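# Move wooden block from bench onto cart floor

## Task

Pick the wooden block up from the bench and put it down lying flat on the floor of the cart, at the end with the handle, next to the profiles. The drop flap must stay open, and anything already satisfied must remain so at the finish. Release the block, back both hands away so they are empty and clear of the cart, keep the robot upright and not leaning, and finish with no part of the robot in contact with anything.

## Robot and tools

ROBOT. A Rainbow Robotics RB-Y1 with a base on two drive wheels and two rear casters. It has two 7-joint arms with parallel grippers, a pan/tilt head, and a torso with four named joints (squat, shift, pitch, yaw). The base is 0.58 m wide. It extends 0.10 m in front of the drive axle and 0.57 m behind it, and a spin in place sweeps a 0.58 m radius. The camera cases on the wrists stick out sideways and can strike things; with the starting arm pose the robot is up to 0.73 m wide. The base cannot move sideways.

FRAMES. Everything is in metres. In the base frame the origin is on the floor midway between the drive wheels, with x forward, y left and z up. chest, left_hand and right_hand are printed in this frame. A hand point lies midway between its finger pads; the fingers point along the hand's -z and close along its x. Printed hand positions can drift from the truth at long reach or under load. base_odometry uses the base frame as it was at the scene's start and counts only wheel turns, so slipping is counted as travel. Its heading is in rad, positive to the left.

move. This tool runs one action. An action is one of these: base and/or joints, optionally with min_time_s or contact_limits; target alone or with min_time_s; or contact_limits alone. It also takes cameras and blocking. A move with no action just reports the state and images.
- base: one object {"x_m_s", "turn_rad_s", "for_s"}. It sets velocities, not a destination. x_m_s is forward speed in m/s, magnitude 0.005 to 0.4, or 0. turn_rad_s is in rad/s with positive meaning left, magnitude 0.02 to 1.509, or 0. for_s is the duration, 0.1 to 5 s. A velocity left out counts as 0. The base ramps at 0.4 m/s² (turns 0.5 rad/s²) and keeps coasting up to 1 s (turns 3.1 s) after for_s. Distance is roughly speed × for_s. If |x_m_s| + 0.27·|turn_rad_s| is over 0.4, both are scaled down together.
- joints: a dict from joint name to an absolute target, in rad; grippers are in m of pad opening.
  - Torso: torso_squat_rad 0..1.2 (larger lowers the chest); torso_shift_rad -0.3..0.6 (positive pushes the hips forward); torso_pitch_rad -0.2..1.4 (positive leans forward); torso_yaw_rad -1.5..1.5 (positive turns left; raise both arms out 0.2 rad or more first).
  - Combined torso limits: squat+shift<=1.52; squat-shift+pitch<=1.57; shift+0.5pitch-0.4squat<=0.7; shift+0.3pitch-0.5squat<=0.39. Breaking one leaves the torso off_target.
  - Arms: shoulder_pitch ±2.356 (negative swings forward and up). left_shoulder_roll 0..3.141 and right_shoulder_roll -3.141..0, where outward is positive on the left and negative on the right. shoulder_yaw ±2.094. elbow -2.617..0.01 (negative bends). forearm_roll ±3.141. wrist_pitch -1.57..1.919. hand_roll ±2.705. gripper_m 0..0.1.
  - Head: head_pan_rad ±0.523 (positive left); head_tilt_rad -0.35..1.57 (positive looks down).
- target: moves one hand to an absolute pose. Give side ("left"/"right"), then x, y, z in the base frame (each within -3..3), then quat_wxyz in [w,x,y,z] form, matching how the hand lines print it. It is solved once into arm joints, so the hand travels on an arc, which can bow more than 0.1 m on long moves; split long moves into steps. Each hand reports reached (within 10 mm and 2°), short (with the error) or refused. A target is refused while another move is still running.
- min_time_s: 0.1 to 8 s, the least duration for arm, head and torso motions.
- contact_limits: {left_gripper_m, right_gripper_m}, a gripper current limit in mA from 200 to 672.5. It starts at 672.5 and stays until changed; lower values grip more gently.
- cameras: a list from head_camera, left_wrist_camera, right_wrist_camera, all. Leaving it out means all; [] means none.
- blocking: false returns within about 0.5 s. A new move replaces only the parts it names.

OTHER TOOLS. wait {seconds 0..10, cameras} returns the state; wait(0) shows an unfinished move under "earlier move". stop brakes all running motions. zoom_image {camera, region [x0,y0,x1,y1] pixels, at most 504×504} gives a close-up of that camera's latest image. read_manual returns licence texts. finished_scene {scene: the current number} ends the scene for good, so call it only once the goal holds.

RESULTS. move reports done or the worst status of its motions. Status words:
- off_target: the joint rested away from its target and may still push.
- contact_stop: torso only.
- time_out: often means something is blocking.
- limit_stop_at_<name>: a built-in guard stopped the motion.
- not_followed: the arm collision check held the command back.
- torque_fault: a 10 s robot-wide halt.
- limit_stop_at_motor_heat: an overheat halt.
A refusal or an unrequested stop cancels the remaining calls in that reply. on_its_own lists things the robot did by itself. lidar_m gives 12 sectors of 30°, starting straight ahead and going counter-clockwise; "-" means nothing seen. motor_effort gives wheel load in %, with rest under about 30. wheel_motors_off=1 means the wheels are disabled for 2 s after stalling. Joint and external torques, wrist force/torque and motor temperatures are also reported; wrist readings carry uncorrected offsets. The pictures line names the images in order.

GRASPING. Command an opening at least 0.005 m narrower than the object. off_target or done are both normal while holding. Each arm is rated for 3 kg.

AVOID.
- Dropping or releasing moving objects, slamming, and hard pushes.
- Arms hitting or pressing each other, including fingers and camera cases. About 0.5 rad of outward shoulder roll keeps the hands apart.
- Contact torque reaching joint limits (elbow 33.8 N m, wrist joints 23.5), which causes a torque fault.
- Long stretched or straining poses, which overheat the motors.
- Heavy loads far ahead of the axle, or hard stops after driving forward, which can tip the robot.
- Driving into furniture: the base keeps pushing and the upper body can catch. The bent leg can stick out past the front of the base.

The simulation keeps running while you think.

Each tool is called after "Emit:" as name(argument=value, ...), one argument or row to a line, values as JSON.

## Session

Emit:
move(
  joints={"head_tilt_rad": 0.75},
)

Emit:
move(
  joints={"head_pan_rad": 0.52},
  cameras=["head_camera"],
)

Emit:
move(
  joints={"head_pan_rad": -0.52},
  cameras=["head_camera"],
)

Scene clock: 0.87 s.
Joint torques (N m): left_arm=[-1.61 -0.52 1.04 -0.55 0 -0.58 0.05] | right_arm=[-3.98 -0.3 -0.43 -1.3 -0.05 -0.56 -0.08]
External joint torques (N m): left_arm=[-0.23 -0.66 1.03 0.01 -0.01 -0.15 0.06] | right_arm=[-0.38 0.81 -0.39 0.33 -0.12 0.04 -0.09]
Motor temperatures (°C): left_arm=[30 28 32 36 34 33 38] | right_arm=[34 30 32 30 35 36 34]
Wrist force (N): left_arm=[-0.2 0.6 -7.5] | right_arm=[-2.9 1.3 -4.9]
Wrist torque (N m): left_arm=[-0.21 0.12 0.12] | right_arm=[-0.12 -0.12 -0.07]
Wrist force, peak (N): left_arm=[0.1 1.6 -7.9] | right_arm=[-2.9 0.8 -5.4]
move: done
base_odometry: x=+0.000 y=+0.000 heading=+0.000
lidar_m: 0.75 1.03 1.57 4.57 1.51 1.08 1.02 1.07 1.44 3.63 1.09 0.78
base_status: not commanded
joint_positions: torso_squat_rad=+0.350 torso_shift_rad=+0.000 torso_pitch_rad=+0.000 torso_yaw_rad=+0.000 left_shoulder_pitch_rad=+0.037 left_shoulder_roll_rad=+0.004 left_shoulder_yaw_rad=-0.043 left_elbow_rad=-0.196 left_forearm_roll_rad=-0.014 left_wrist_pitch_rad=+0.002 left_hand_roll_rad=+0.027 left_gripper_m=+0.099 right_shoulder_pitch_rad=-0.040 right_shoulder_roll_rad=-0.021 right_shoulder_yaw_rad=-0.018 right_elbow_rad=-0.235 right_forearm_roll_rad=+0.049 right_wrist_pitch_rad=-0.014 right_hand_roll_rad=+0.035 right_gripper_m=+0.099 head_pan_rad=+0.000 head_tilt_rad=+0.750
joint_status: all done
wheel_motors_off: 0
motor_effort: left_wheel=+0(1) right_wheel=+0(2)
chest: x=-0.2280 y=+0.0001 z=+1.2475 quat_wxyz=(+1.000, +0.000, +0.000, +0.000) (m; base frame)
left_hand: x=-0.1598 y=+0.2200 z=+0.5653 quat_wxyz=(+0.997, +0.000, -0.079, -0.009) (m; base frame)
right_hand: x=-0.0823 y=-0.2360 z=+0.5770 quat_wxyz=(+0.989, -0.016, -0.142, +0.041) (m; base frame)
pictures: head_camera, left_wrist_camera, right_wrist_camera
camera_calibration:
head_camera: T_world_to_cam=[[-0.00287247, -0.999504, -0.0313571, 0.0440107], [-0.638739, 0.0259608, -0.768985, 1.03318], [0.769418, 0.0178201, -0.638497, 1.02793], [0, 0, 0, 1]] pos_world=[-0.130844, -0.00115112, 1.45221]
left_wrist_camera: T_world_to_cam=[[0.988724, 0.00955725, 0.149443, 0.0708295], [-0.0605519, -0.88722, 0.457355, -0.0439141], [0.13696, -0.461247, -0.876637, 0.69141], [0, 0, 0, 1]] pos_world=[-0.167385, 0.279272, 0.615616]
right_wrist_camera: T_world_to_cam=[[-0.945892, -0.11441, -0.303643, 0.0691098], [-0.245093, 0.865166, 0.437513, -0.0414065], [0.212646, 0.488261, -0.846394, 0.69334], [0, 0, 0, 1]] pos_world=[-0.0922137, -0.2948, 0.62594]

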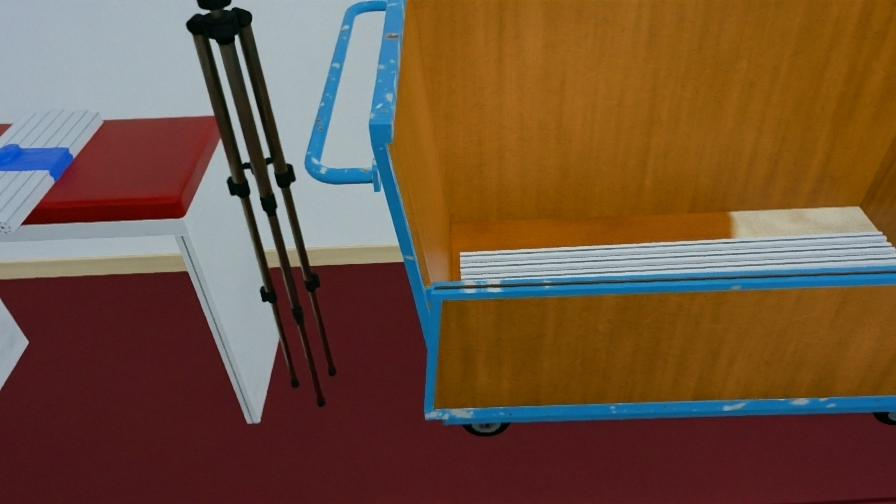

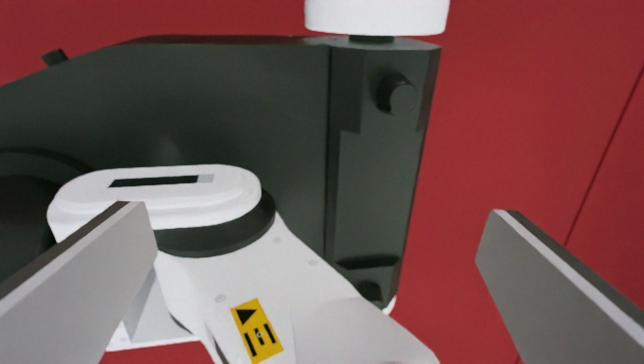

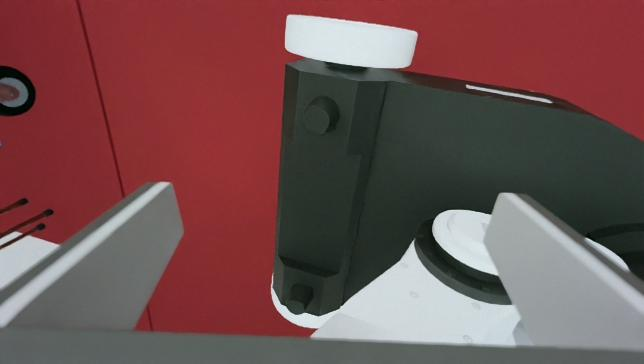

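Scene clock: 1.87 s.
Joint torques (N m): left_arm=[-1.38 -0.65 0.64 -0.54 -0.1 -0.76 -0.1] | right_arm=[-3.32 -0.37 -0.51 -1.42 -0.04 -0.55 -0.02]
External joint torques (N m): left_arm=[0.01 -0.8 0.63 0.02 -0.1 -0.34 -0.1] | right_arm=[0.28 0.75 -0.47 0.21 -0.1 0.05 -0.04]
Motor temperatures (°C): left_arm=[30 28 32 36 34 33 38] | right_arm=[34 30 32 30 35 36 34]
Wrist force (N): left_arm=[-0.2 1.7 -7.6] | right_arm=[-2.5 1.3 -4.9]
Wrist torque (N m): left_arm=[-0.33 0.12 0.05] | right_arm=[-0.14 -0.09 -0.11]
Wrist force, peak (N): left_arm=[-0.7 1.3 -8.3] | right_arm=[-2.9 1.1 -5.3]
move: done
base_odometry: x=+0.000 y=+0.000 heading=+0.000
lidar_m: 0.74 1.02 1.56 4.57 1.51 1.09 1.02 1.07 1.41 3.60 1.10 0.79
base_status: not commanded
joint_positions: torso_squat_rad=+0.350 torso_shift_rad=+0.000 torso_pitch_rad=+0.000 torso_yaw_rad=+0.000 left_shoulder_pitch_rad=+0.037 left_shoulder_roll_rad=+0.004 left_shoulder_yaw_rad=-0.043 left_elbow_rad=-0.196 left_forearm_roll_rad=-0.014 left_wrist_pitch_rad=+0.002 left_hand_roll_rad=+0.027 left_gripper_m=+0.099 right_shoulder_pitch_rad=-0.040 right_shoulder_roll_rad=-0.021 right_shoulder_yaw_rad=-0.018 right_elbow_rad=-0.235 right_forearm_roll_rad=+0.049 right_wrist_pitch_rad=-0.014 right_hand_roll_rad=+0.035 right_gripper_m=+0.099 head_pan_rad=+0.520 head_tilt_rad=+0.750
joint_status: all done
wheel_motors_off: 0
motor_effort: left_wheel=+0(1) right_wheel=-1(2)
chest: x=-0.2280 y=+0.0001 z=+1.2475 quat_wxyz=(+1.000, +0.000, +0.000, +0.000) (m; base frame)
left_hand: x=-0.1598 y=+0.2200 z=+0.5653 quat_wxyz=(+0.997, +0.000, -0.079, -0.009) (m; base frame)
right_hand: x=-0.0823 y=-0.2360 z=+0.5770 quat_wxyz=(+0.989, -0.016, -0.142, +0.041) (m; base frame)
pictures: head_camera
camera_calibration:
head_camera: T_world_to_cam=[[0.494164, -0.868803, -0.0313495, 0.146307], [-0.567216, -0.294878, -0.768969, 1.04794], [0.658838, 0.397779, -0.638517, 1.00513], [0, 0, 0, 1]] pos_world=[-0.140114, 0.0363042, 1.45221]

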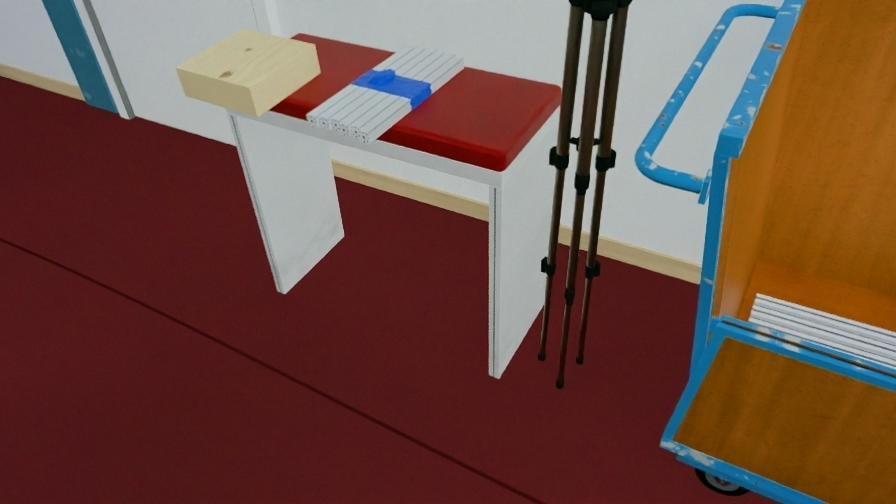

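Scene clock: 3.23 s.
Joint torques (N m): left_arm=[-1.82 -0.41 0.88 -0.59 -0.07 -0.62 0.02] | right_arm=[-3.89 -0.66 -0.56 -1.33 -0.07 -0.59 0.05]
External joint torques (N m): left_arm=[-0.44 -0.56 0.86 -0.03 -0.07 -0.2 0.03] | right_arm=[-0.29 0.46 -0.52 0.3 -0.14 0.01 0.03]
Motor temperatures (°C): left_arm=[30 28 32 36 34 33 38] | right_arm=[34 30 32 30 35 36 34]
Wrist force (N): left_arm=[0.1 1.7 -7.4] | right_arm=[-1.9 0.9 -5.1]
Wrist torque (N m): left_arm=[-0.32 0.20 0.10] | right_arm=[-0.10 0.00 -0.09]
Wrist force, peak (N): left_arm=[0.3 1.8 -8.1] | right_arm=[-2.9 1.1 -5.5]
move: done
base_odometry: x=+0.000 y=+0.000 heading=+0.000
lidar_m: 0.75 1.04 1.57 4.57 1.51 1.07 1.02 1.08 1.44 3.60 1.09 0.78
base_status: not commanded
joint_positions: torso_squat_rad=+0.350 torso_shift_rad=+0.000 torso_pitch_rad=+0.000 torso_yaw_rad=+0.000 left_shoulder_pitch_rad=+0.037 left_shoulder_roll_rad=+0.004 left_shoulder_yaw_rad=-0.043 left_elbow_rad=-0.196 left_forearm_roll_rad=-0.014 left_wrist_pitch_rad=+0.002 left_hand_roll_rad=+0.027 left_gripper_m=+0.099 right_shoulder_pitch_rad=-0.040 right_shoulder_roll_rad=-0.021 right_shoulder_yaw_rad=-0.018 right_elbow_rad=-0.235 right_forearm_roll_rad=+0.049 right_wrist_pitch_rad=-0.014 right_hand_roll_rad=+0.035 right_gripper_m=+0.099 head_pan_rad=-0.520 head_tilt_rad=+0.750
joint_status: all done
wheel_motors_off: 0
motor_effort: left_wheel=+0(1) right_wheel=+0(2)
chest: x=-0.2280 y=+0.0001 z=+1.2475 quat_wxyz=(+1.000, +0.000, +0.000, +0.000) (m; base frame)
left_hand: x=-0.1598 y=+0.2200 z=+0.5653 quat_wxyz=(+0.997, +0.000, -0.079, -0.009) (m; base frame)
right_hand: x=-0.0823 y=-0.2360 z=+0.5770 quat_wxyz=(+0.989, -0.016, -0.142, +0.041) (m; base frame)
pictures: head_camera
camera_calibration:
head_camera: T_world_to_cam=[[-0.499099, -0.865979, -0.031313, -0.0583609], [-0.5414, 0.339838, -0.769023, 1.05324], [0.676599, -0.366866, -0.638454, 1.0088], [0, 0, 0, 1]] pos_world=[-0.141458, -0.0383759, 1.45221]

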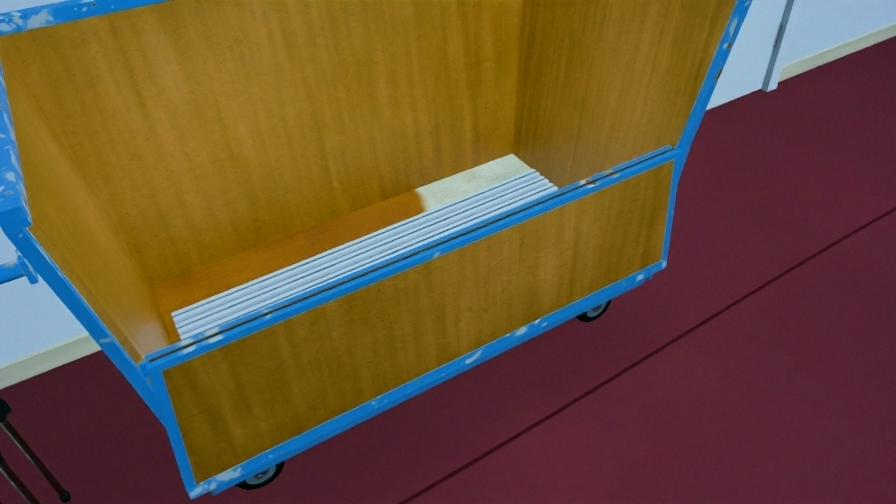

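Emit:
move(
  joints={"head_pan_rad": 0.52, "head_tilt_rad": 0.65},
  cameras=["head_camera"],
)

Emit:
zoom_image(
  camera="head_camera",
  region=[140, 40, 500, 260],
)

Emit:
zoom_image(
  camera="head_camera",
  region=[560, 60, 896, 504],
)

Scene clock: 12.33 s.
Joint torques (N m): left_arm=[-1.8 -0.77 0.64 -0.63 -0.05 -0.81 -0.03] | right_arm=[-3.6 -0.48 -0.59 -1.35 -0.02 -0.56 -0.07]
External joint torques (N m): left_arm=[-0.42 -0.92 0.63 -0.07 -0.05 -0.38 -0.03] | right_arm=[-0.01 0.64 -0.55 0.28 -0.08 0.03 -0.09]
Motor temperatures (°C): left_arm=[30 28 32 36 34 33 38] | right_arm=[34 30 32 30 35 36 34]
Wrist force (N): left_arm=[-0.1 1.1 -7.7] | right_arm=[-2.5 1.3 -4.7]
Wrist torque (N m): left_arm=[-0.25 0.11 0.08] | right_arm=[-0.09 -0.08 -0.09]
Wrist force, peak (N): left_arm=[0.2 1.5 -8.5] | right_arm=[-2.7 1.4 -5.3]
move: done
base_odometry: x=+0.000 y=+0.000 heading=+0.000
lidar_m: 0.74 1.02 1.57 4.57 1.52 1.08 1.03 1.08 1.45 3.60 1.10 0.78
base_status: not commanded
joint_positions: torso_squat_rad=+0.350 torso_shift_rad=+0.000 torso_pitch_rad=+0.000 torso_yaw_rad=+0.000 left_shoulder_pitch_rad=+0.037 left_shoulder_roll_rad=+0.004 left_shoulder_yaw_rad=-0.043 left_elbow_rad=-0.196 left_forearm_roll_rad=-0.014 left_wrist_pitch_rad=+0.002 left_hand_roll_rad=+0.027 left_gripper_m=+0.099 right_shoulder_pitch_rad=-0.040 right_shoulder_roll_rad=-0.021 right_shoulder_yaw_rad=-0.018 right_elbow_rad=-0.235 right_forearm_roll_rad=+0.049 right_wrist_pitch_rad=-0.014 right_hand_roll_rad=+0.035 right_gripper_m=+0.099 head_pan_rad=+0.520 head_tilt_rad=+0.650
joint_status: all done
wheel_motors_off: 0
motor_effort: left_wheel=+0(1) right_wheel=+1(2)
chest: x=-0.2280 y=+0.0001 z=+1.2475 quat_wxyz=(+1.000, +0.000, +0.000, +0.000) (m; base frame)
left_hand: x=-0.1598 y=+0.2200 z=+0.5653 quat_wxyz=(+0.997, +0.000, -0.079, -0.009) (m; base frame)
right_hand: x=-0.0823 y=-0.2360 z=+0.5770 quat_wxyz=(+0.989, -0.016, -0.142, +0.041) (m; base frame)
pictures: head_camera
camera_calibration:
head_camera: T_world_to_cam=[[0.496827, -0.867277, -0.0315121, 0.147145], [-0.497899, -0.255109, -0.828864, 1.14888], [0.710816, 0.427492, -0.558562, 0.900037], [0, 0, 0, 1]] pos_world=[-0.140838, 0.035948, 1.45963]

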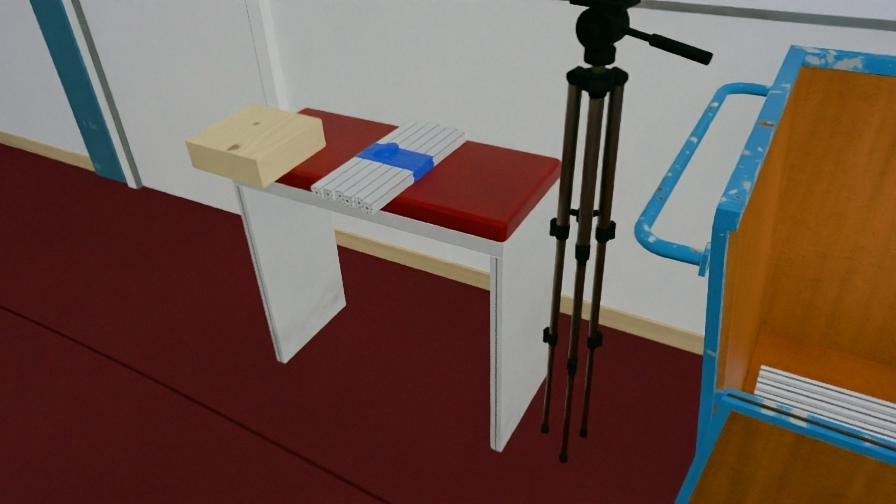

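Scaled by 1.400 from the camera's 896x504 image, which has a finer 1280x720 frame.

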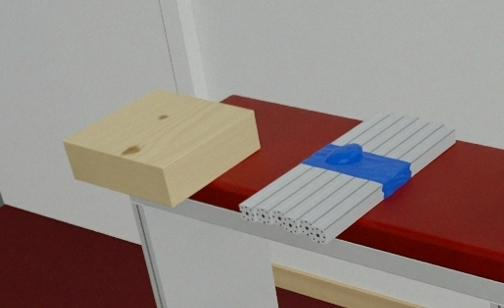

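Scaled by 1.135 from the camera's 896x504 image, which has a finer 1280x720 frame.

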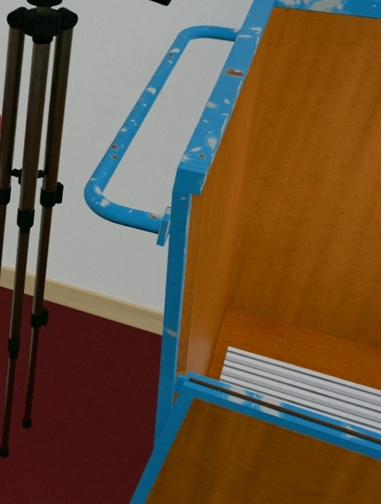

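Emit:
move(
  base={"x_m_s": 0.25, "for_s": 1.6},
  joints={"torso_squat_rad": 0.0, "head_tilt_rad": 0.9, "head_pan_rad": 0.2},
  cameras=["head_camera"],
)

Emit:
zoom_image(
  camera="head_camera",
  region=[200, 0, 700, 504],
)

Scene clock: 26.27 s.
Joint torques (N m): left_arm=[-0.9 -0.7 0.52 -0.58 0.03 -0.67 -0.07] | right_arm=[-2.94 -0.69 -0.43 -1.11 -0.07 -0.54 -0.09]
External joint torques (N m): left_arm=[0.48 -0.85 0.51 -0.03 0.02 -0.25 -0.06] | right_arm=[0.66 0.43 -0.39 0.52 -0.13 0.05 -0.1]
Motor temperatures (°C): left_arm=[30 28 32 35 34 33 38] | right_arm=[34 30 32 30 35 36 34]
Wrist force (N): left_arm=[-1.2 1.4 -7.2] | right_arm=[-2.8 1.3 -4.4]
Wrist torque (N m): left_arm=[-0.29 -0.01 0.12] | right_arm=[-0.12 -0.16 -0.10]
Wrist force, peak (N): left_arm=[0.1 1.3 -8.5] | right_arm=[-2.7 1.6 -5.5]
move: done
base_odometry: x=+0.400 y=+0.000 heading=+0.000
lidar_m: 0.34 0.35 0.75 3.95 2.11 1.49 1.42 1.49 1.99 5.01 0.52 0.36
base_status: done (sent for 1.6 of 1.6 s)
joint_positions: torso_squat_rad=+0.000 torso_shift_rad=+0.000 torso_pitch_rad=+0.000 torso_yaw_rad=+0.000 left_shoulder_pitch_rad=+0.037 left_shoulder_roll_rad=+0.004 left_shoulder_yaw_rad=-0.043 left_elbow_rad=-0.196 left_forearm_roll_rad=-0.014 left_wrist_pitch_rad=+0.002 left_hand_roll_rad=+0.027 left_gripper_m=+0.099 right_shoulder_pitch_rad=-0.040 right_shoulder_roll_rad=-0.021 right_shoulder_yaw_rad=-0.018 right_elbow_rad=-0.235 right_forearm_roll_rad=+0.049 right_wrist_pitch_rad=-0.014 right_hand_roll_rad=+0.035 right_gripper_m=+0.099 head_pan_rad=+0.200 head_tilt_rad=+0.900
joint_status: all done
wheel_motors_off: 0
motor_effort: left_wheel=-2(22) right_wheel=-1(55)
chest: x=-0.2279 y=+0.0001 z=+1.2899 quat_wxyz=(+1.000, +0.000, +0.000, +0.000) (m; base frame)
left_hand: x=-0.1596 y=+0.2200 z=+0.6077 quat_wxyz=(+0.997, +0.000, -0.079, -0.009) (m; base frame)
right_hand: x=-0.0823 y=-0.2360 z=+0.6195 quat_wxyz=(+0.989, -0.016, -0.142, +0.041) (m; base frame)
pictures: head_camera
camera_calibration:
head_camera: T_world_to_cam=[[0.191228, -0.981068, -0.0306158, 0.0842061], [-0.736893, -0.12289, -0.664746, 0.890383], [0.648399, 0.149679, -0.746442, 1.19077], [0, 0, 0, 1]] pos_world=[-0.132077, 0.0137981, 1.4833]

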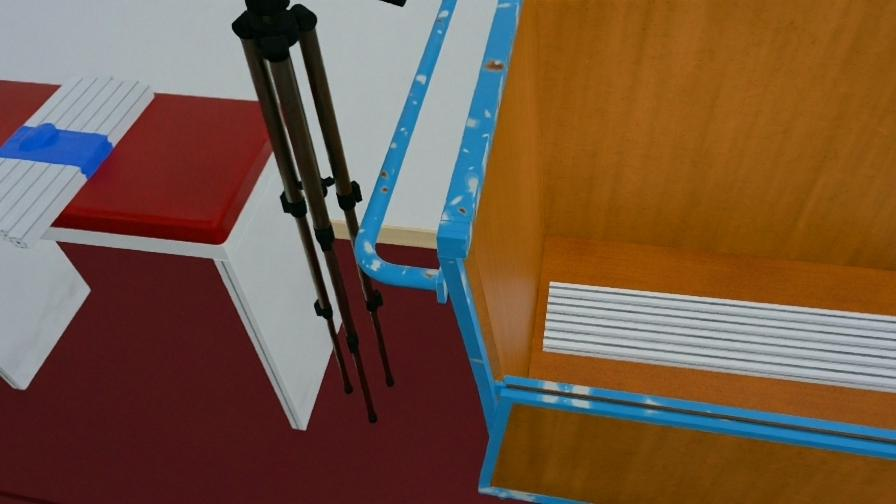

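Scaled by 1.000.

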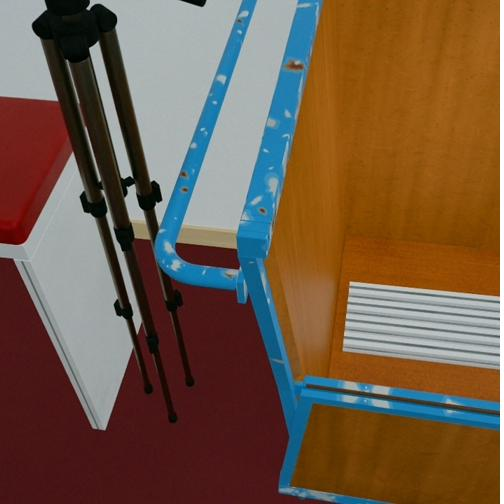

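Emit:
move(
  base={"x_m_s": 0.2, "for_s": 0.8},
  joints={"torso_pitch_rad": 0.7, "head_tilt_rad": 0.55, "head_pan_rad": 0.0},
  cameras=["head_camera"],
)

Emit:
zoom_image(
  camera="head_camera",
  region=[250, 0, 750, 504],
)

Scene clock: 35.67 s.
Joint torques (N m): left_arm=[15.08 -0.46 0.84 6.53 -0.04 0.85 0.02] | right_arm=[15.19 -0.38 -0.7 6.12 -0.24 0.8 -0.02]
External joint torques (N m): left_arm=[-1.52 -0.81 0.8 -0.01 -0.03 -0.09 0] | right_arm=[0.55 0.25 -0.38 0.83 -0.14 0.08 0]
Motor temperatures (°C): left_arm=[30 28 32 35 34 33 37] | right_arm=[34 30 32 30 35 36 34]
Wrist force (N): left_arm=[4.1 1.5 -6.6] | right_arm=[1.7 0.4 -4.9]
Wrist torque (N m): left_arm=[-0.32 0.34 0.03] | right_arm=[-0.02 0.15 -0.06]
Wrist force, peak (N): left_arm=[3.1 1.3 -8.0] | right_arm=[-3.0 1.1 -5.3]
move: done
base_odometry: x=+0.560 y=+0.000 heading=+0.000
lidar_m: 0.18 0.18 0.57 1.33 2.33 1.67 1.59 1.67 2.20 0.85 0.27 0.19
base_status: done (sent for 0.8 of 0.8 s)
joint_positions: torso_squat_rad=+0.000 torso_shift_rad=+0.000 torso_pitch_rad=+0.700 torso_yaw_rad=+0.000 left_shoulder_pitch_rad=+0.037 left_shoulder_roll_rad=+0.004 left_shoulder_yaw_rad=-0.043 left_elbow_rad=-0.196 left_forearm_roll_rad=-0.014 left_wrist_pitch_rad=+0.002 left_hand_roll_rad=+0.027 left_gripper_m=+0.099 right_shoulder_pitch_rad=-0.040 right_shoulder_roll_rad=-0.021 right_shoulder_yaw_rad=-0.018 right_elbow_rad=-0.235 right_forearm_roll_rad=+0.049 right_wrist_pitch_rad=-0.014 right_hand_roll_rad=+0.035 right_gripper_m=+0.099 head_pan_rad=+0.000 head_tilt_rad=+0.550
joint_status: all done
wheel_motors_off: 0
motor_effort: left_wheel=-2(26) right_wheel=+0(27)
chest: x=-0.0286 y=+0.0001 z=+1.2172 quat_wxyz=(+0.939, +0.000, +0.343, +0.000) (m; base frame)
left_hand: x=-0.4160 y=+0.2200 z=+0.6515 quat_wxyz=(+0.964, -0.003, +0.267, -0.008) (m; base frame)
right_hand: x=-0.3491 y=-0.2360 z=+0.6105 quat_wxyz=(+0.978, -0.001, +0.205, +0.044) (m; base frame)
pictures: head_camera
camera_calibration:
head_camera: T_world_to_cam=[[-0.0175563, -0.999504, -0.026141, 0.0367143], [-0.929226, 0.0259622, -0.368598, 0.660251], [0.369094, 0.0178197, -0.929221, 1.16195], [0, 0, 0, 1]] pos_world=[0.185297, -0.00115112, 1.32404]

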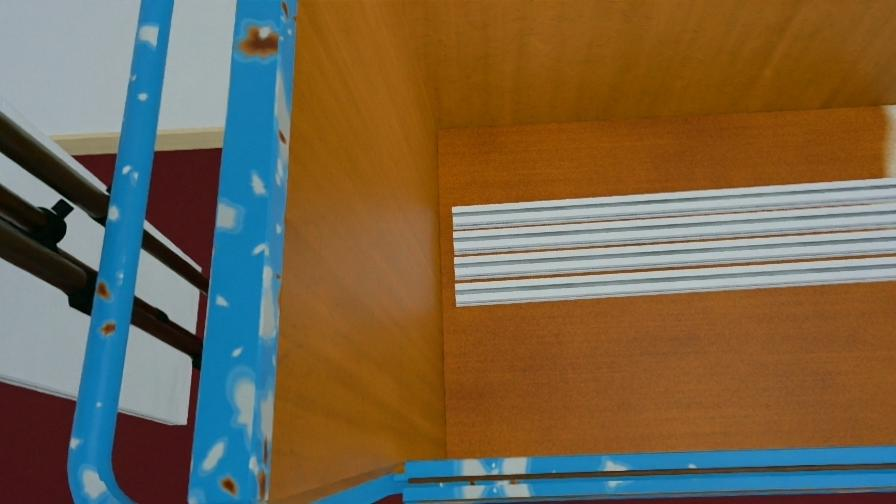

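Scaled by 1.000.

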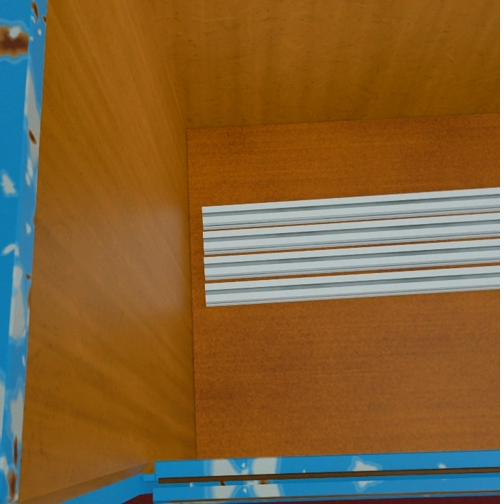

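Emit:
move(
  base={"x_m_s": -0.25, "for_s": 1.433},
  joints={"torso_pitch_rad": 0.0, "head_tilt_rad": 0.6},
  cameras=[],
)

Emit:
move(
  base={"turn_rad_s": 0.6, "for_s": 2.62},
  cameras=["head_camera"],
)

Emit:
move(
  base={"x_m_s": 0.35, "for_s": 3.57},
  cameras=[],
)

Emit:
move(
  base={"turn_rad_s": -0.6, "for_s": 2.62},
  cameras=["head_camera"],
)

Scene clock: 55.87 s.
Joint torques (N m): left_arm=[-1.88 -0.76 0.76 -0.52 -0.04 -0.69 -0.04] | right_arm=[-3.82 -0.39 -0.44 -1.46 -0.04 -0.49 -0.01]
External joint torques (N m): left_arm=[-0.5 -0.91 0.75 0.04 -0.04 -0.26 -0.03] | right_arm=[-0.22 0.72 -0.4 0.17 -0.1 0.1 -0.02]
Motor temperatures (°C): left_arm=[31 28 32 36 34 33 37] | right_arm=[34 30 32 30 35 36 34]
Wrist force (N): left_arm=[-0.1 1.0 -7.9] | right_arm=[-2.1 1.0 -5.0]
Wrist torque (N m): left_arm=[-0.26 0.12 0.11] | right_arm=[-0.08 -0.06 -0.10]
Wrist force, peak (N): left_arm=[4.1 1.8 -7.6] | right_arm=[-2.5 0.9 -5.8]
move: done
base_odometry: x=+0.202 y=+0.000 heading=+0.000
lidar_m: 0.53 0.84 1.47 4.68 1.82 1.28 1.22 1.29 1.71 4.34 0.80 0.57
base_status: done (sent for 1.43 of 1.43 s)
joint_positions: torso_squat_rad=+0.000 torso_shift_rad=+0.000 torso_pitch_rad=+0.000 torso_yaw_rad=+0.000 left_shoulder_pitch_rad=+0.037 left_shoulder_roll_rad=+0.004 left_shoulder_yaw_rad=-0.043 left_elbow_rad=-0.196 left_forearm_roll_rad=-0.014 left_wrist_pitch_rad=+0.002 left_hand_roll_rad=+0.027 left_gripper_m=+0.099 right_shoulder_pitch_rad=-0.040 right_shoulder_roll_rad=-0.021 right_shoulder_yaw_rad=-0.018 right_elbow_rad=-0.235 right_forearm_roll_rad=+0.049 right_wrist_pitch_rad=-0.014 right_hand_roll_rad=+0.035 right_gripper_m=+0.099 head_pan_rad=+0.000 head_tilt_rad=+0.600
joint_status: all done
wheel_motors_off: 0
motor_effort: left_wheel=-1(35) right_wheel=-1(26)
chest: x=-0.2280 y=+0.0001 z=+1.2899 quat_wxyz=(+1.000, +0.000, +0.000, +0.000) (m; base frame)
left_hand: x=-0.1598 y=+0.2200 z=+0.6077 quat_wxyz=(+0.997, +0.000, -0.079, -0.009) (m; base frame)
right_hand: x=-0.0824 y=-0.2360 z=+0.6195 quat_wxyz=(+0.989, -0.016, -0.142, +0.041) (m; base frame)
pictures: none
No camera images: "cameras" was empty.

Scene clock: 60.03 s.
Joint torques (N m): left_arm=[-1.78 -0.42 0.74 -0.58 -0.08 -0.69 -0.08] | right_arm=[-3.53 -0.72 -0.56 -1.49 -0.13 -0.6 -0.1]
External joint torques (N m): left_arm=[-0.39 -0.58 0.73 -0.02 -0.08 -0.26 -0.07] | right_arm=[0.07 0.39 -0.52 0.15 -0.19 0 -0.12]
Motor temperatures (°C): left_arm=[31 28 32 36 34 33 37] | right_arm=[34 30 32 30 35 36 34]
Wrist force (N): left_arm=[-0.5 1.5 -7.8] | right_arm=[-2.7 1.3 -5.0]
Wrist torque (N m): left_arm=[-0.29 0.10 0.08] | right_arm=[-0.13 -0.11 -0.12]
Wrist force, peak (N): left_arm=[0.0 1.7 -8.2] | right_arm=[-2.9 0.8 -5.3]
move: done
base_odometry: x=+0.202 y=+0.000 heading=+1.579
lidar_m: 4.99 1.78 1.28 1.22 1.26 1.73 4.61 0.80 0.59 0.56 0.85 1.46
base_status: done (sent for 2.63 of 2.63 s)
joint_positions: torso_squat_rad=+0.000 torso_shift_rad=+0.000 torso_pitch_rad=+0.000 torso_yaw_rad=+0.000 left_shoulder_pitch_rad=+0.037 left_shoulder_roll_rad=+0.004 left_shoulder_yaw_rad=-0.043 left_elbow_rad=-0.196 left_forearm_roll_rad=-0.014 left_wrist_pitch_rad=+0.002 left_hand_roll_rad=+0.027 left_gripper_m=+0.099 right_shoulder_pitch_rad=-0.040 right_shoulder_roll_rad=-0.021 right_shoulder_yaw_rad=-0.018 right_elbow_rad=-0.235 right_forearm_roll_rad=+0.049 right_wrist_pitch_rad=-0.014 right_hand_roll_rad=+0.035 right_gripper_m=+0.099 head_pan_rad=+0.000 head_tilt_rad=+0.600
joint_status: not commanded
wheel_motors_off: 0
motor_effort: left_wheel=+6(43) right_wheel=+20(56)
chest: x=-0.2280 y=+0.0001 z=+1.2899 quat_wxyz=(+1.000, +0.000, +0.000, +0.000) (m; base frame)
left_hand: x=-0.1598 y=+0.2200 z=+0.6077 quat_wxyz=(+0.997, +0.000, -0.079, -0.009) (m; base frame)
right_hand: x=-0.0824 y=-0.2360 z=+0.6195 quat_wxyz=(+0.989, -0.016, -0.142, +0.041) (m; base frame)
pictures: head_camera
camera_calibration:
head_camera: T_world_to_cam=[[0.00184585, -0.999504, -0.031436, 0.0463317], [-0.516616, 0.025963, -0.855823, 1.22037], [0.856215, 0.0178201, -0.516312, 0.89087], [0, 0, 0, 1]] pos_world=[-0.132398, -0.00125112, 1.50585]

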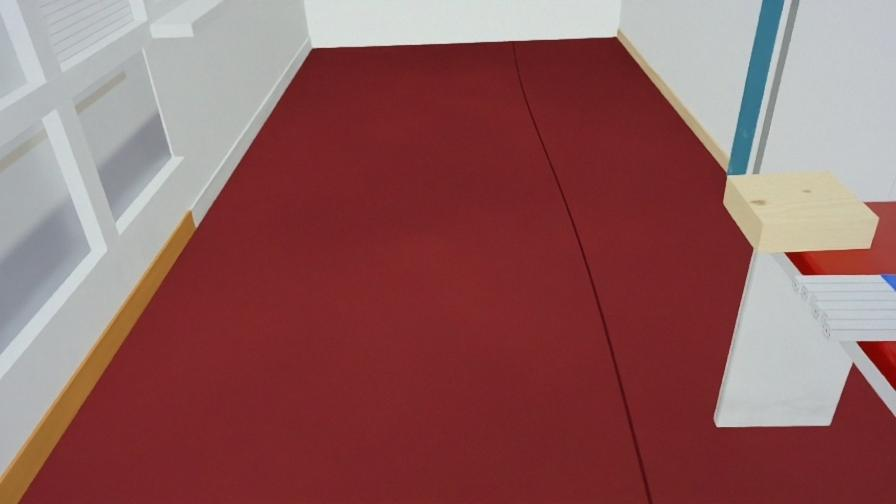

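Scene clock: 64.83 s.
Joint torques (N m): left_arm=[-1.29 -0.5 0.8 -0.49 -0.04 -0.77 -0.03] | right_arm=[-3.24 -0.32 -0.51 -1.35 -0.02 -0.52 0]
External joint torques (N m): left_arm=[0.09 -0.66 0.79 0.07 -0.05 -0.34 -0.02] | right_arm=[0.35 0.8 -0.47 0.28 -0.09 0.08 -0.01]
Motor temperatures (°C): left_arm=[31 28 32 36 34 33 37] | right_arm=[34 30 32 30 35 36 34]
Wrist force (N): left_arm=[-0.6 1.5 -7.5] | right_arm=[-2.1 1.1 -4.8]
Wrist torque (N m): left_arm=[-0.31 0.11 0.09] | right_arm=[-0.08 -0.05 -0.08]
Wrist force, peak (N): left_arm=[-0.5 1.3 -8.5] | right_arm=[-2.7 1.5 -5.4]
move: done
base_odometry: x=+0.190 y=+1.248 heading=+1.581
lidar_m: 4.35 1.78 1.30 1.25 1.29 1.75 2.19 1.16 0.98 0.72 1.34 1.82
base_status: done (sent for 3.57 of 3.57 s)
joint_positions: torso_squat_rad=+0.000 torso_shift_rad=+0.000 torso_pitch_rad=+0.000 torso_yaw_rad=+0.000 left_shoulder_pitch_rad=+0.037 left_shoulder_roll_rad=+0.004 left_shoulder_yaw_rad=-0.043 left_elbow_rad=-0.196 left_forearm_roll_rad=-0.014 left_wrist_pitch_rad=+0.002 left_hand_roll_rad=+0.027 left_gripper_m=+0.099 right_shoulder_pitch_rad=-0.040 right_shoulder_roll_rad=-0.021 right_shoulder_yaw_rad=-0.018 right_elbow_rad=-0.235 right_forearm_roll_rad=+0.049 right_wrist_pitch_rad=-0.014 right_hand_roll_rad=+0.035 right_gripper_m=+0.099 head_pan_rad=+0.000 head_tilt_rad=+0.600
joint_status: not commanded
wheel_motors_off: 0
motor_effort: left_wheel=+19(49) right_wheel=-18(48)
chest: x=-0.2279 y=+0.0001 z=+1.2899 quat_wxyz=(+1.000, +0.000, +0.000, +0.000) (m; base frame)
left_hand: x=-0.1597 y=+0.2200 z=+0.6077 quat_wxyz=(+0.997, +0.000, -0.079, -0.009) (m; base frame)
right_hand: x=-0.0823 y=-0.2360 z=+0.6195 quat_wxyz=(+0.989, -0.016, -0.142, +0.041) (m; base frame)
pictures: none
No camera images: "cameras" was empty.

Scene clock: 69.03 s.
Joint torques (N m): left_arm=[-1.37 -0.54 0.7 -0.43 -0.1 -0.6 0.03] | right_arm=[-3.12 -0.72 -0.32 -1.32 0.02 -0.54 -0.04]
External joint torques (N m): left_arm=[0.01 -0.68 0.69 0.13 -0.1 -0.18 0.04] | right_arm=[0.48 0.4 -0.28 0.31 -0.04 0.05 -0.05]
Motor temperatures (°C): left_arm=[31 28 32 36 34 33 37] | right_arm=[34 30 32 30 35 36 34]
Wrist force (N): left_arm=[-0.8 1.1 -8.1] | right_arm=[-2.6 1.3 -4.8]
Wrist torque (N m): left_arm=[-0.26 0.06 0.07] | right_arm=[-0.12 -0.09 -0.11]
Wrist force, peak (N): left_arm=[-0.7 1.0 -8.7] | right_arm=[-2.9 1.5 -5.3]
move: done
base_odometry: x=+0.190 y=+1.248 heading=+0.001
lidar_m: 0.70 1.34 1.82 4.36 1.84 1.29 1.24 1.29 1.73 2.36 1.15 0.97
base_status: done (sent for 2.63 of 2.63 s)
joint_positions: torso_squat_rad=+0.000 torso_shift_rad=+0.000 torso_pitch_rad=+0.000 torso_yaw_rad=+0.000 left_shoulder_pitch_rad=+0.037 left_shoulder_roll_rad=+0.004 left_shoulder_yaw_rad=-0.043 left_elbow_rad=-0.196 left_forearm_roll_rad=-0.014 left_wrist_pitch_rad=+0.002 left_hand_roll_rad=+0.027 left_gripper_m=+0.099 right_shoulder_pitch_rad=-0.040 right_shoulder_roll_rad=-0.021 right_shoulder_yaw_rad=-0.018 right_elbow_rad=-0.235 right_forearm_roll_rad=+0.049 right_wrist_pitch_rad=-0.014 right_hand_roll_rad=+0.035 right_gripper_m=+0.099 head_pan_rad=+0.000 head_tilt_rad=+0.600
joint_status: not commanded
wheel_motors_off: 0
motor_effort: left_wheel=+23(48) right_wheel=+2(52)
chest: x=-0.2280 y=+0.0001 z=+1.2899 quat_wxyz=(+1.000, +0.000, +0.000, +0.000) (m; base frame)
left_hand: x=-0.1597 y=+0.2200 z=+0.6077 quat_wxyz=(+0.997, +0.000, -0.079, -0.009) (m; base frame)
right_hand: x=-0.0823 y=-0.2359 z=+0.6195 quat_wxyz=(+0.989, -0.016, -0.142, +0.041) (m; base frame)
pictures: head_camera
camera_calibration:
head_camera: T_world_to_cam=[[0.00184319, -0.999504, -0.0314327, 0.0463262], [-0.516689, 0.02596, -0.85578, 1.22035], [0.856171, 0.0178183, -0.516385, 0.890888], [0, 0, 0, 1]] pos_world=[-0.132298, -0.00125112, 1.50585]

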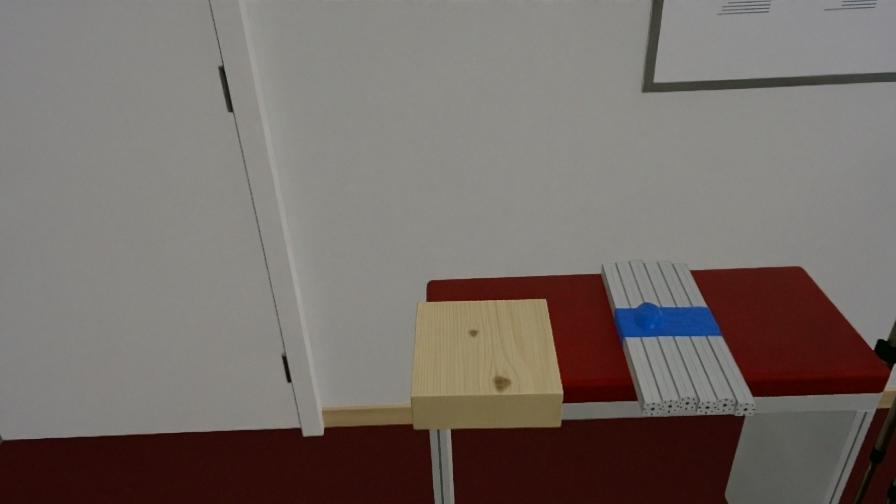

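Emit:
zoom_image(
  camera="head_camera",
  region=[380, 260, 620, 460],
)

Scaled by 2.100 from the camera's 896x504 image, which has a finer 1280x720 frame.

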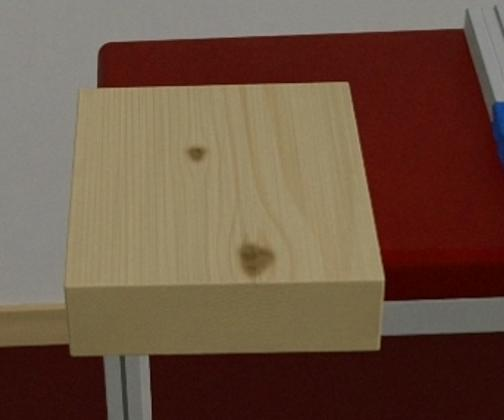

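Emit:
move(
  target={"side": "right", "x": 0.25, "y": -0.25, "z": 0.95, "quat_wxyz": [0.7071, 0, -0.7071, 0]},
  cameras=[],
)

Emit:
move(
  joints={"torso_squat_rad": 0.8, "torso_pitch_rad": 0.4, "head_tilt_rad": 0.4},
  cameras=["head_camera"],
)

Emit:
move(
  target={"side": "right", "x": 0.2, "y": -0.04, "z": 0.735, "quat_wxyz": [0.7071, 0, -0.7071, 0]},
)

Scene clock: 89.73 s.
Joint torques (N m): left_arm=[-1.21 -0.7 1.13 -0.53 -0.02 -0.71 -0.08] | right_arm=[-8.33 -2.55 -0.52 -8.71 -0.13 -1.78 -0.02]
External joint torques (N m): left_arm=[0.17 -0.84 1.12 0.03 -0.02 -0.28 -0.07] | right_arm=[1.49 -0.41 0.16 -0.08 -0.27 0.14 -0.07]
Motor temperatures (°C): left_arm=[31 28 32 36 34 32 37] | right_arm=[34 30 32 30 35 36 34]
Wrist force (N): left_arm=[-0.1 1.7 -7.5] | right_arm=[-7.3 0.8 1.1]
Wrist torque (N m): left_arm=[-0.32 0.18 0.05] | right_arm=[-0.13 -0.42 -0.14]
Wrist force, peak (N): left_arm=[0.2 1.3 -8.3] | right_arm=[-8.1 0.7 1.3]
move: done
base_odometry: x=+0.190 y=+1.248 heading=+0.001
lidar_m: 0.71 1.35 1.79 4.36 1.83 1.30 1.25 1.29 1.74 2.36 1.13 0.98
base_status: not commanded
joint_positions: torso_squat_rad=+0.000 torso_shift_rad=+0.000 torso_pitch_rad=+0.000 torso_yaw_rad=+0.000 left_shoulder_pitch_rad=+0.037 left_shoulder_roll_rad=+0.004 left_shoulder_yaw_rad=-0.043 left_elbow_rad=-0.196 left_forearm_roll_rad=-0.014 left_wrist_pitch_rad=+0.002 left_hand_roll_rad=+0.027 left_gripper_m=+0.099 right_shoulder_pitch_rad=-0.017 right_shoulder_roll_rad=-0.068 right_shoulder_yaw_rad=-0.010 right_elbow_rad=-1.066 right_forearm_roll_rad=+0.010 right_wrist_pitch_rad=-0.499 right_hand_roll_rad=-0.077 right_gripper_m=+0.099 head_pan_rad=+0.000 head_tilt_rad=+0.600
joint_status: all done
wheel_motors_off: 0
motor_effort: left_wheel=+22(24) right_wheel=+6(7)
chest: x=-0.2280 y=+0.0001 z=+1.2899 quat_wxyz=(+1.000, +0.000, +0.000, +0.000) (m; base frame)
left_hand: x=-0.1597 y=+0.2200 z=+0.6077 quat_wxyz=(+0.997, +0.000, -0.079, -0.009) (m; base frame)
right_hand: x=+0.2495 y=-0.2499 z=+0.9505 quat_wxyz=(+0.703, +0.000, -0.711, +0.000) (m; base frame)
right_hand_status: reached (checked arc, planned for 1.2 s): 1 mm and 0.6 deg off.
pictures: none
No camera images: "cameras" was empty.

Scene clock: 93.17 s.
Joint torques (N m): left_arm=[8.62 -0.66 0.86 3.87 -0.08 0.1 0.04] | right_arm=[0.05 -2.51 -0.33 -6.21 -0.22 -1.82 0]
External joint torques (N m): left_arm=[-0.78 -0.94 0.82 0.17 -0.08 -0.27 0.03] | right_arm=[0.36 -0.57 0.49 -0.19 -0.31 -0.02 -0.04]
Motor temperatures (°C): left_arm=[31 28 32 36 34 32 37] | right_arm=[34 30 32 30 35 36 34]
Wrist force (N): left_arm=[1.9 1.3 -7.4] | right_arm=[-6.7 1.3 -1.2]
Wrist torque (N m): left_arm=[-0.26 0.22 0.06] | right_arm=[-0.22 -0.35 -0.11]
Wrist force, peak (N): left_arm=[2.3 1.6 -8.4] | right_arm=[-7.7 0.9 -1.6]
move: done
base_odometry: x=+0.190 y=+1.248 heading=+0.001
lidar_m: 0.69 1.35 1.79 4.36 1.83 1.30 1.24 1.30 1.74 2.35 1.14 0.97
base_status: not commanded
joint_positions: torso_squat_rad=+0.800 torso_shift_rad=+0.000 torso_pitch_rad=+0.400 torso_yaw_rad=+0.000 left_shoulder_pitch_rad=+0.037 left_shoulder_roll_rad=+0.004 left_shoulder_yaw_rad=-0.043 left_elbow_rad=-0.196 left_forearm_roll_rad=-0.014 left_wrist_pitch_rad=+0.002 left_hand_roll_rad=+0.027 left_gripper_m=+0.099 right_shoulder_pitch_rad=-0.017 right_shoulder_roll_rad=-0.068 right_shoulder_yaw_rad=-0.010 right_elbow_rad=-1.066 right_forearm_roll_rad=+0.010 right_wrist_pitch_rad=-0.499 right_hand_roll_rad=-0.077 right_gripper_m=+0.099 head_pan_rad=+0.000 head_tilt_rad=+0.400
joint_status: all done
wheel_motors_off: 0
motor_effort: left_wheel=+20(23) right_wheel=+4(7)
chest: x=-0.1075 y=+0.0001 z=+1.0532 quat_wxyz=(+0.980, +0.000, +0.199, +0.000) (m; base frame)
left_hand: x=-0.3104 y=+0.2200 z=+0.3983 quat_wxyz=(+0.993, -0.002, +0.120, -0.008) (m; base frame)
right_hand: x=+0.1999 y=-0.2500 z=+0.5545 quat_wxyz=(+0.831, +0.000, -0.557, +0.000) (m; base frame)
pictures: head_camera
camera_calibration:
head_camera: T_world_to_cam=[[-0.00443931, -0.999504, -0.0311736, 0.03738], [-0.676395, 0.0259619, -0.736081, 0.949929], [0.736526, 0.017818, -0.676175, 0.782956], [0, 0, 0, 1]] pos_world=[0.0660264, -0.00125112, 1.22981]

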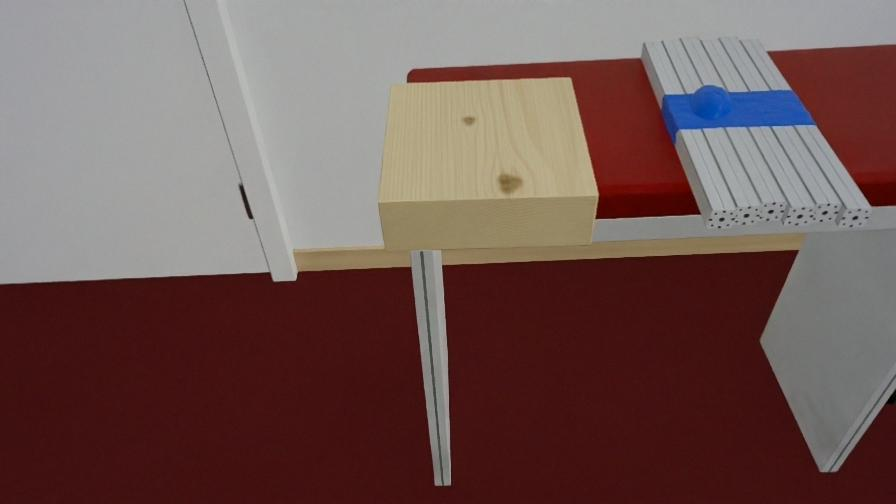

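Scene clock: 93.47 s.
Joint torques (N m): left_arm=[8.35 -0.58 0.96 3.59 -0.05 0.17 0.01] | right_arm=[0.24 -2.19 -1.01 -6.23 -0.03 -1.79 -0.15]
External joint torques (N m): left_arm=[-1.05 -0.86 0.93 -0.1 -0.04 -0.2 0] | right_arm=[0.55 -0.25 -0.19 -0.21 -0.12 0.01 -0.19]
Motor temperatures (°C): left_arm=[31 28 32 36 34 32 37] | right_arm=[34 30 32 30 35 36 34]
Wrist force (N): left_arm=[2.6 0.8 -7.6] | right_arm=[-6.7 1.3 -1.7]
Wrist torque (N m): left_arm=[-0.27 0.29 0.08] | right_arm=[-0.20 -0.35 -0.12]
Wrist force, peak (N): left_arm=[2.6 1.9 -7.9] | right_arm=[-7.0 0.5 -1.7]
move: refused
base_odometry: x=+0.190 y=+1.248 heading=+0.001
lidar_m: 0.69 1.33 1.81 4.36 1.84 1.31 1.23 1.29 1.73 2.34 1.14 0.98
base_status: not commanded
joint_positions: torso_squat_rad=+0.800 torso_shift_rad=+0.000 torso_pitch_rad=+0.400 torso_yaw_rad=+0.000 left_shoulder_pitch_rad=+0.037 left_shoulder_roll_rad=+0.004 left_shoulder_yaw_rad=-0.043 left_elbow_rad=-0.196 left_forearm_roll_rad=-0.014 left_wrist_pitch_rad=+0.002 left_hand_roll_rad=+0.027 left_gripper_m=+0.099 right_shoulder_pitch_rad=-0.017 right_shoulder_roll_rad=-0.068 right_shoulder_yaw_rad=-0.010 right_elbow_rad=-1.066 right_forearm_roll_rad=+0.010 right_wrist_pitch_rad=-0.499 right_hand_roll_rad=-0.077 right_gripper_m=+0.099 head_pan_rad=+0.000 head_tilt_rad=+0.400
joint_status: not commanded
wheel_motors_off: 0
motor_effort: left_wheel=+20(21) right_wheel=+2(4)
chest: x=-0.1075 y=+0.0001 z=+1.0532 quat_wxyz=(+0.980, +0.000, +0.199, +0.000) (m; base frame)
left_hand: x=-0.3104 y=+0.2200 z=+0.3983 quat_wxyz=(+0.993, -0.002, +0.120, -0.008) (m; base frame)
right_hand: x=+0.1999 y=-0.2500 z=+0.5545 quat_wxyz=(+0.831, +0.000, -0.557, +0.000) (m; base frame)
right_hand_status: refused: the posture found for that pose touches the leg. Nothing moved. The solve starts from where the arm stands: from another posture it may find a clear one.
pictures: head_camera, left_wrist_camera, right_wrist_camera
camera_calibration:
head_camera: T_world_to_cam=[[-0.00443931, -0.999504, -0.0311736, 0.03738], [-0.676395, 0.0259619, -0.736081, 0.949929], [0.736526, 0.017818, -0.676175, 0.782956], [0, 0, 0, 1]] pos_world=[0.0660264, -0.00125112, 1.22981]
left_wrist_camera: T_world_to_cam=[[0.96884, 0.00951682, -0.247505, 0.396574], [0.122345, -0.887235, 0.444798, 0.0850335], [-0.215362, -0.461219, -0.860753, 0.449899], [0, 0, 0, 1]] pos_world=[-0.297729, 0.279173, 0.447583]
right_wrist_camera: T_world_to_cam=[[-0.355502, -0.0289616, -0.934227, 0.580606], [-0.482984, 0.861423, 0.157086, 0.251886], [0.800215, 0.507061, -0.320226, 0.216496], [0, 0, 0, 1]] pos_world=[0.15482, -0.309942, 0.572177]

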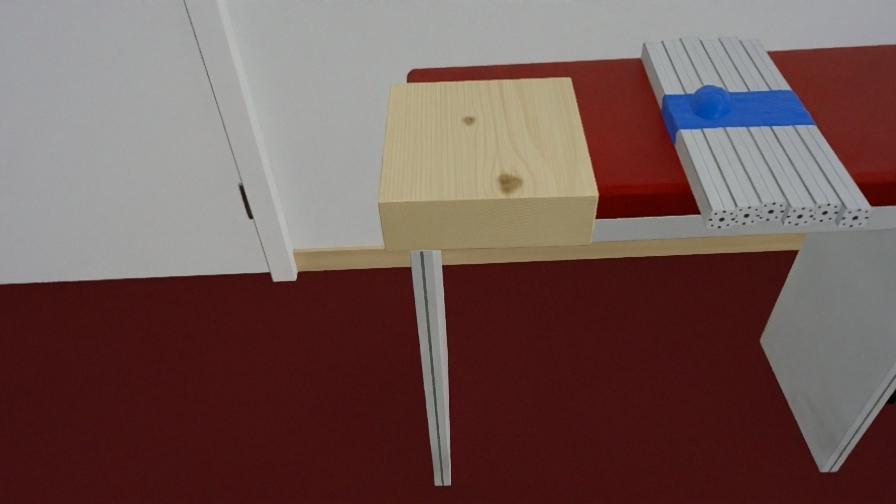

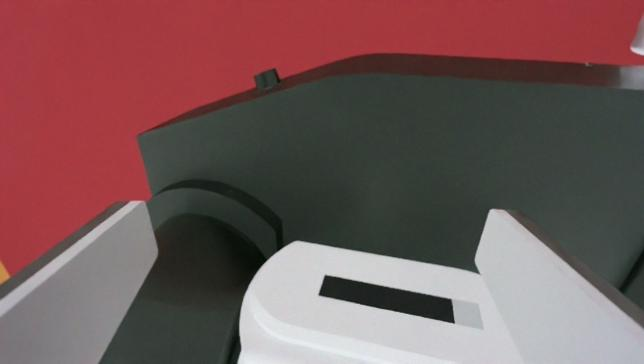

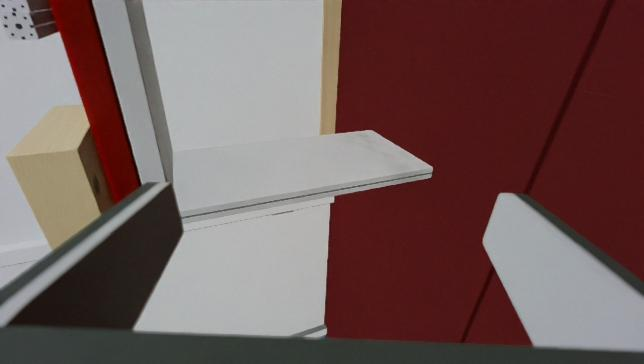

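Emit:
move(
  target={"side": "right", "x": 0.3, "y": -0.2, "z": 0.72, "quat_wxyz": [0.7071, 0, -0.7071, 0]},
  cameras=[],
)

Emit:
move(
  target={"side": "right", "x": 0.32, "y": -0.033, "z": 0.766, "quat_wxyz": [0.7071, 0, -0.7071, 0]},
  cameras=["head_camera","right_wrist_camera"],
)

Scene clock: 102.20 s.
Joint torques (N m): left_arm=[8.58 -0.72 0.77 3.87 -0.02 0.16 -0.03] | right_arm=[-3.47 1.24 0.04 -9.01 0.23 -1.88 -0.15]
External joint torques (N m): left_arm=[-0.82 -0.99 0.74 0.18 -0.02 -0.21 -0.04] | right_arm=[-0.03 1.1 -0.04 -0.18 -0.12 0.02 -0.2]
Motor temperatures (°C): left_arm=[31 28 32 36 34 32 37] | right_arm=[34 30 32 30 35 36 34]
Wrist force (N): left_arm=[2.1 0.6 -8.0] | right_arm=[-6.9 1.2 0.9]
Wrist torque (N m): left_arm=[-0.18 0.22 0.07] | right_arm=[-0.20 -0.37 -0.09]
Wrist force, peak (N): left_arm=[2.3 1.5 -8.5] | right_arm=[-8.1 1.1 -0.8]
move: done
base_odometry: x=+0.190 y=+1.248 heading=+0.001
lidar_m: 0.70 1.33 1.80 4.36 1.84 1.30 1.24 1.29 1.74 2.36 1.14 0.97
base_status: not commanded
joint_positions: torso_squat_rad=+0.800 torso_shift_rad=+0.000 torso_pitch_rad=+0.400 torso_yaw_rad=+0.000 left_shoulder_pitch_rad=+0.037 left_shoulder_roll_rad=+0.004 left_shoulder_yaw_rad=-0.043 left_elbow_rad=-0.196 left_forearm_roll_rad=-0.014 left_wrist_pitch_rad=+0.002 left_hand_roll_rad=+0.027 left_gripper_m=+0.099 right_shoulder_pitch_rad=-0.032 right_shoulder_roll_rad=+0.000 right_shoulder_yaw_rad=+0.058 right_elbow_rad=-1.493 right_forearm_roll_rad=-0.140 right_wrist_pitch_rad=-0.453 right_hand_roll_rad=+0.151 right_gripper_m=+0.099 head_pan_rad=+0.000 head_tilt_rad=+0.400
joint_status: all done
wheel_motors_off: 0
motor_effort: left_wheel=+20(22) right_wheel=+3(5)
chest: x=-0.1075 y=+0.0001 z=+1.0532 quat_wxyz=(+0.980, +0.000, +0.199, +0.000) (m; base frame)
left_hand: x=-0.3104 y=+0.2200 z=+0.3983 quat_wxyz=(+0.993, -0.002, +0.120, -0.008) (m; base frame)
right_hand: x=+0.3000 y=-0.2000 z=+0.7200 quat_wxyz=(+0.707, +0.001, -0.707, +0.001) (m; base frame)
right_hand_status: reached (checked arc, planned for 0.8 s): 0 mm and 0.1 deg off.
pictures: none
No camera images: "cameras" was empty.

Scene clock: 103.57 s.
Joint torques (N m): left_arm=[8.27 -0.4 0.63 3.68 -0.05 0.23 0.08] | right_arm=[-6.95 6.3 -0.18 -9.59 1.57 -0.44 -0.27]
External joint torques (N m): left_arm=[-1.13 -0.67 0.6 -0.02 -0.04 -0.14 0.07] | right_arm=[-0.12 0.81 -1.14 -0.44 0.23 0.18 -0.32]
Motor temperatures (°C): left_arm=[31 28 32 36 34 32 37] | right_arm=[34 30 32 30 35 36 34]
Wrist force (N): left_arm=[2.5 1.6 -7.5] | right_arm=[-7.4 0.7 1.1]
Wrist torque (N m): left_arm=[-0.30 0.29 0.06] | right_arm=[-0.12 -0.44 -0.09]
Wrist force, peak (N): left_arm=[2.6 1.3 -8.3] | right_arm=[-8.7 0.1 2.0]
move: done
base_odometry: x=+0.190 y=+1.248 heading=+0.001
lidar_m: 0.70 1.35 1.80 4.36 1.83 1.30 1.23 1.30 1.74 2.35 1.15 0.97
base_status: not commanded
joint_positions: torso_squat_rad=+0.800 torso_shift_rad=+0.000 torso_pitch_rad=+0.400 torso_yaw_rad=+0.000 left_shoulder_pitch_rad=+0.037 left_shoulder_roll_rad=+0.004 left_shoulder_yaw_rad=-0.043 left_elbow_rad=-0.196 left_forearm_roll_rad=-0.014 left_wrist_pitch_rad=+0.002 left_hand_roll_rad=+0.027 left_gripper_m=+0.099 right_shoulder_pitch_rad=-0.275 right_shoulder_roll_rad=+0.000 right_shoulder_yaw_rad=+0.609 right_elbow_rad=-1.452 right_forearm_roll_rad=-1.220 right_wrist_pitch_rad=-0.741 right_hand_roll_rad=+1.241 right_gripper_m=+0.099 head_pan_rad=+0.000 head_tilt_rad=+0.400
joint_status: all done
wheel_motors_off: 0
motor_effort: left_wheel=+21(22) right_wheel=+4(5)
chest: x=-0.1075 y=+0.0001 z=+1.0532 quat_wxyz=(+0.980, +0.000, +0.199, +0.000) (m; base frame)
left_hand: x=-0.3104 y=+0.2200 z=+0.3983 quat_wxyz=(+0.993, -0.002, +0.120, -0.008) (m; base frame)
right_hand: x=+0.3197 y=-0.0330 z=+0.7652 quat_wxyz=(+0.707, +0.002, -0.708, +0.002) (m; base frame)
right_hand_status: reached (checked arc, planned for 1.0 s): 1 mm and 0.3 deg off.
pictures: head_camera, right_wrist_camera
camera_calibration:
head_camera: T_world_to_cam=[[-0.00443861, -0.999504, -0.0311728, 0.0373791], [-0.676395, 0.0259609, -0.736081, 0.949929], [0.736526, 0.017818, -0.676175, 0.782956], [0, 0, 0, 1]] pos_world=[0.0660264, -0.00125112, 1.22981]
right_wrist_camera: T_world_to_cam=[[0.0277236, -0.0287048, -0.999203, 0.753549], [-0.511177, 0.858597, -0.0388485, 0.248558], [0.859028, 0.511847, 0.00913018, -0.192563], [0, 0, 0, 1]] pos_world=[0.271583, -0.0932175, 0.764363]

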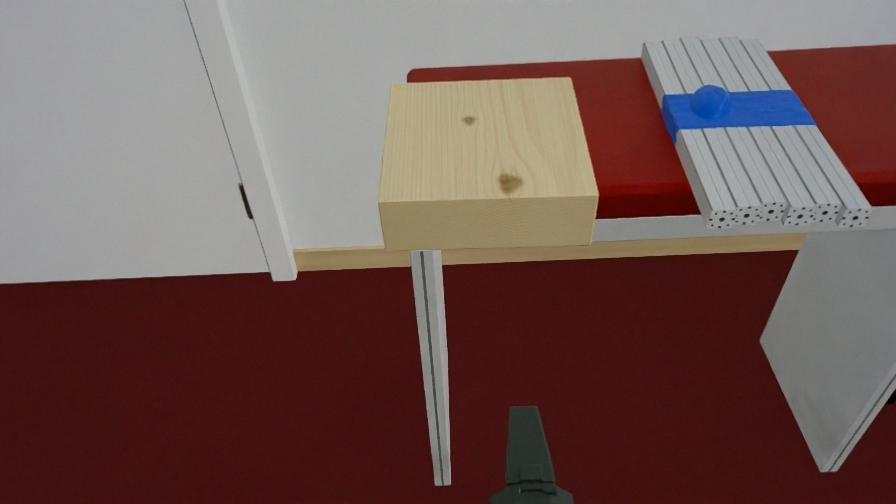

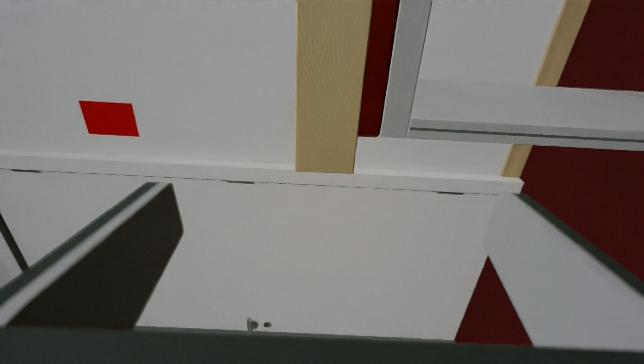

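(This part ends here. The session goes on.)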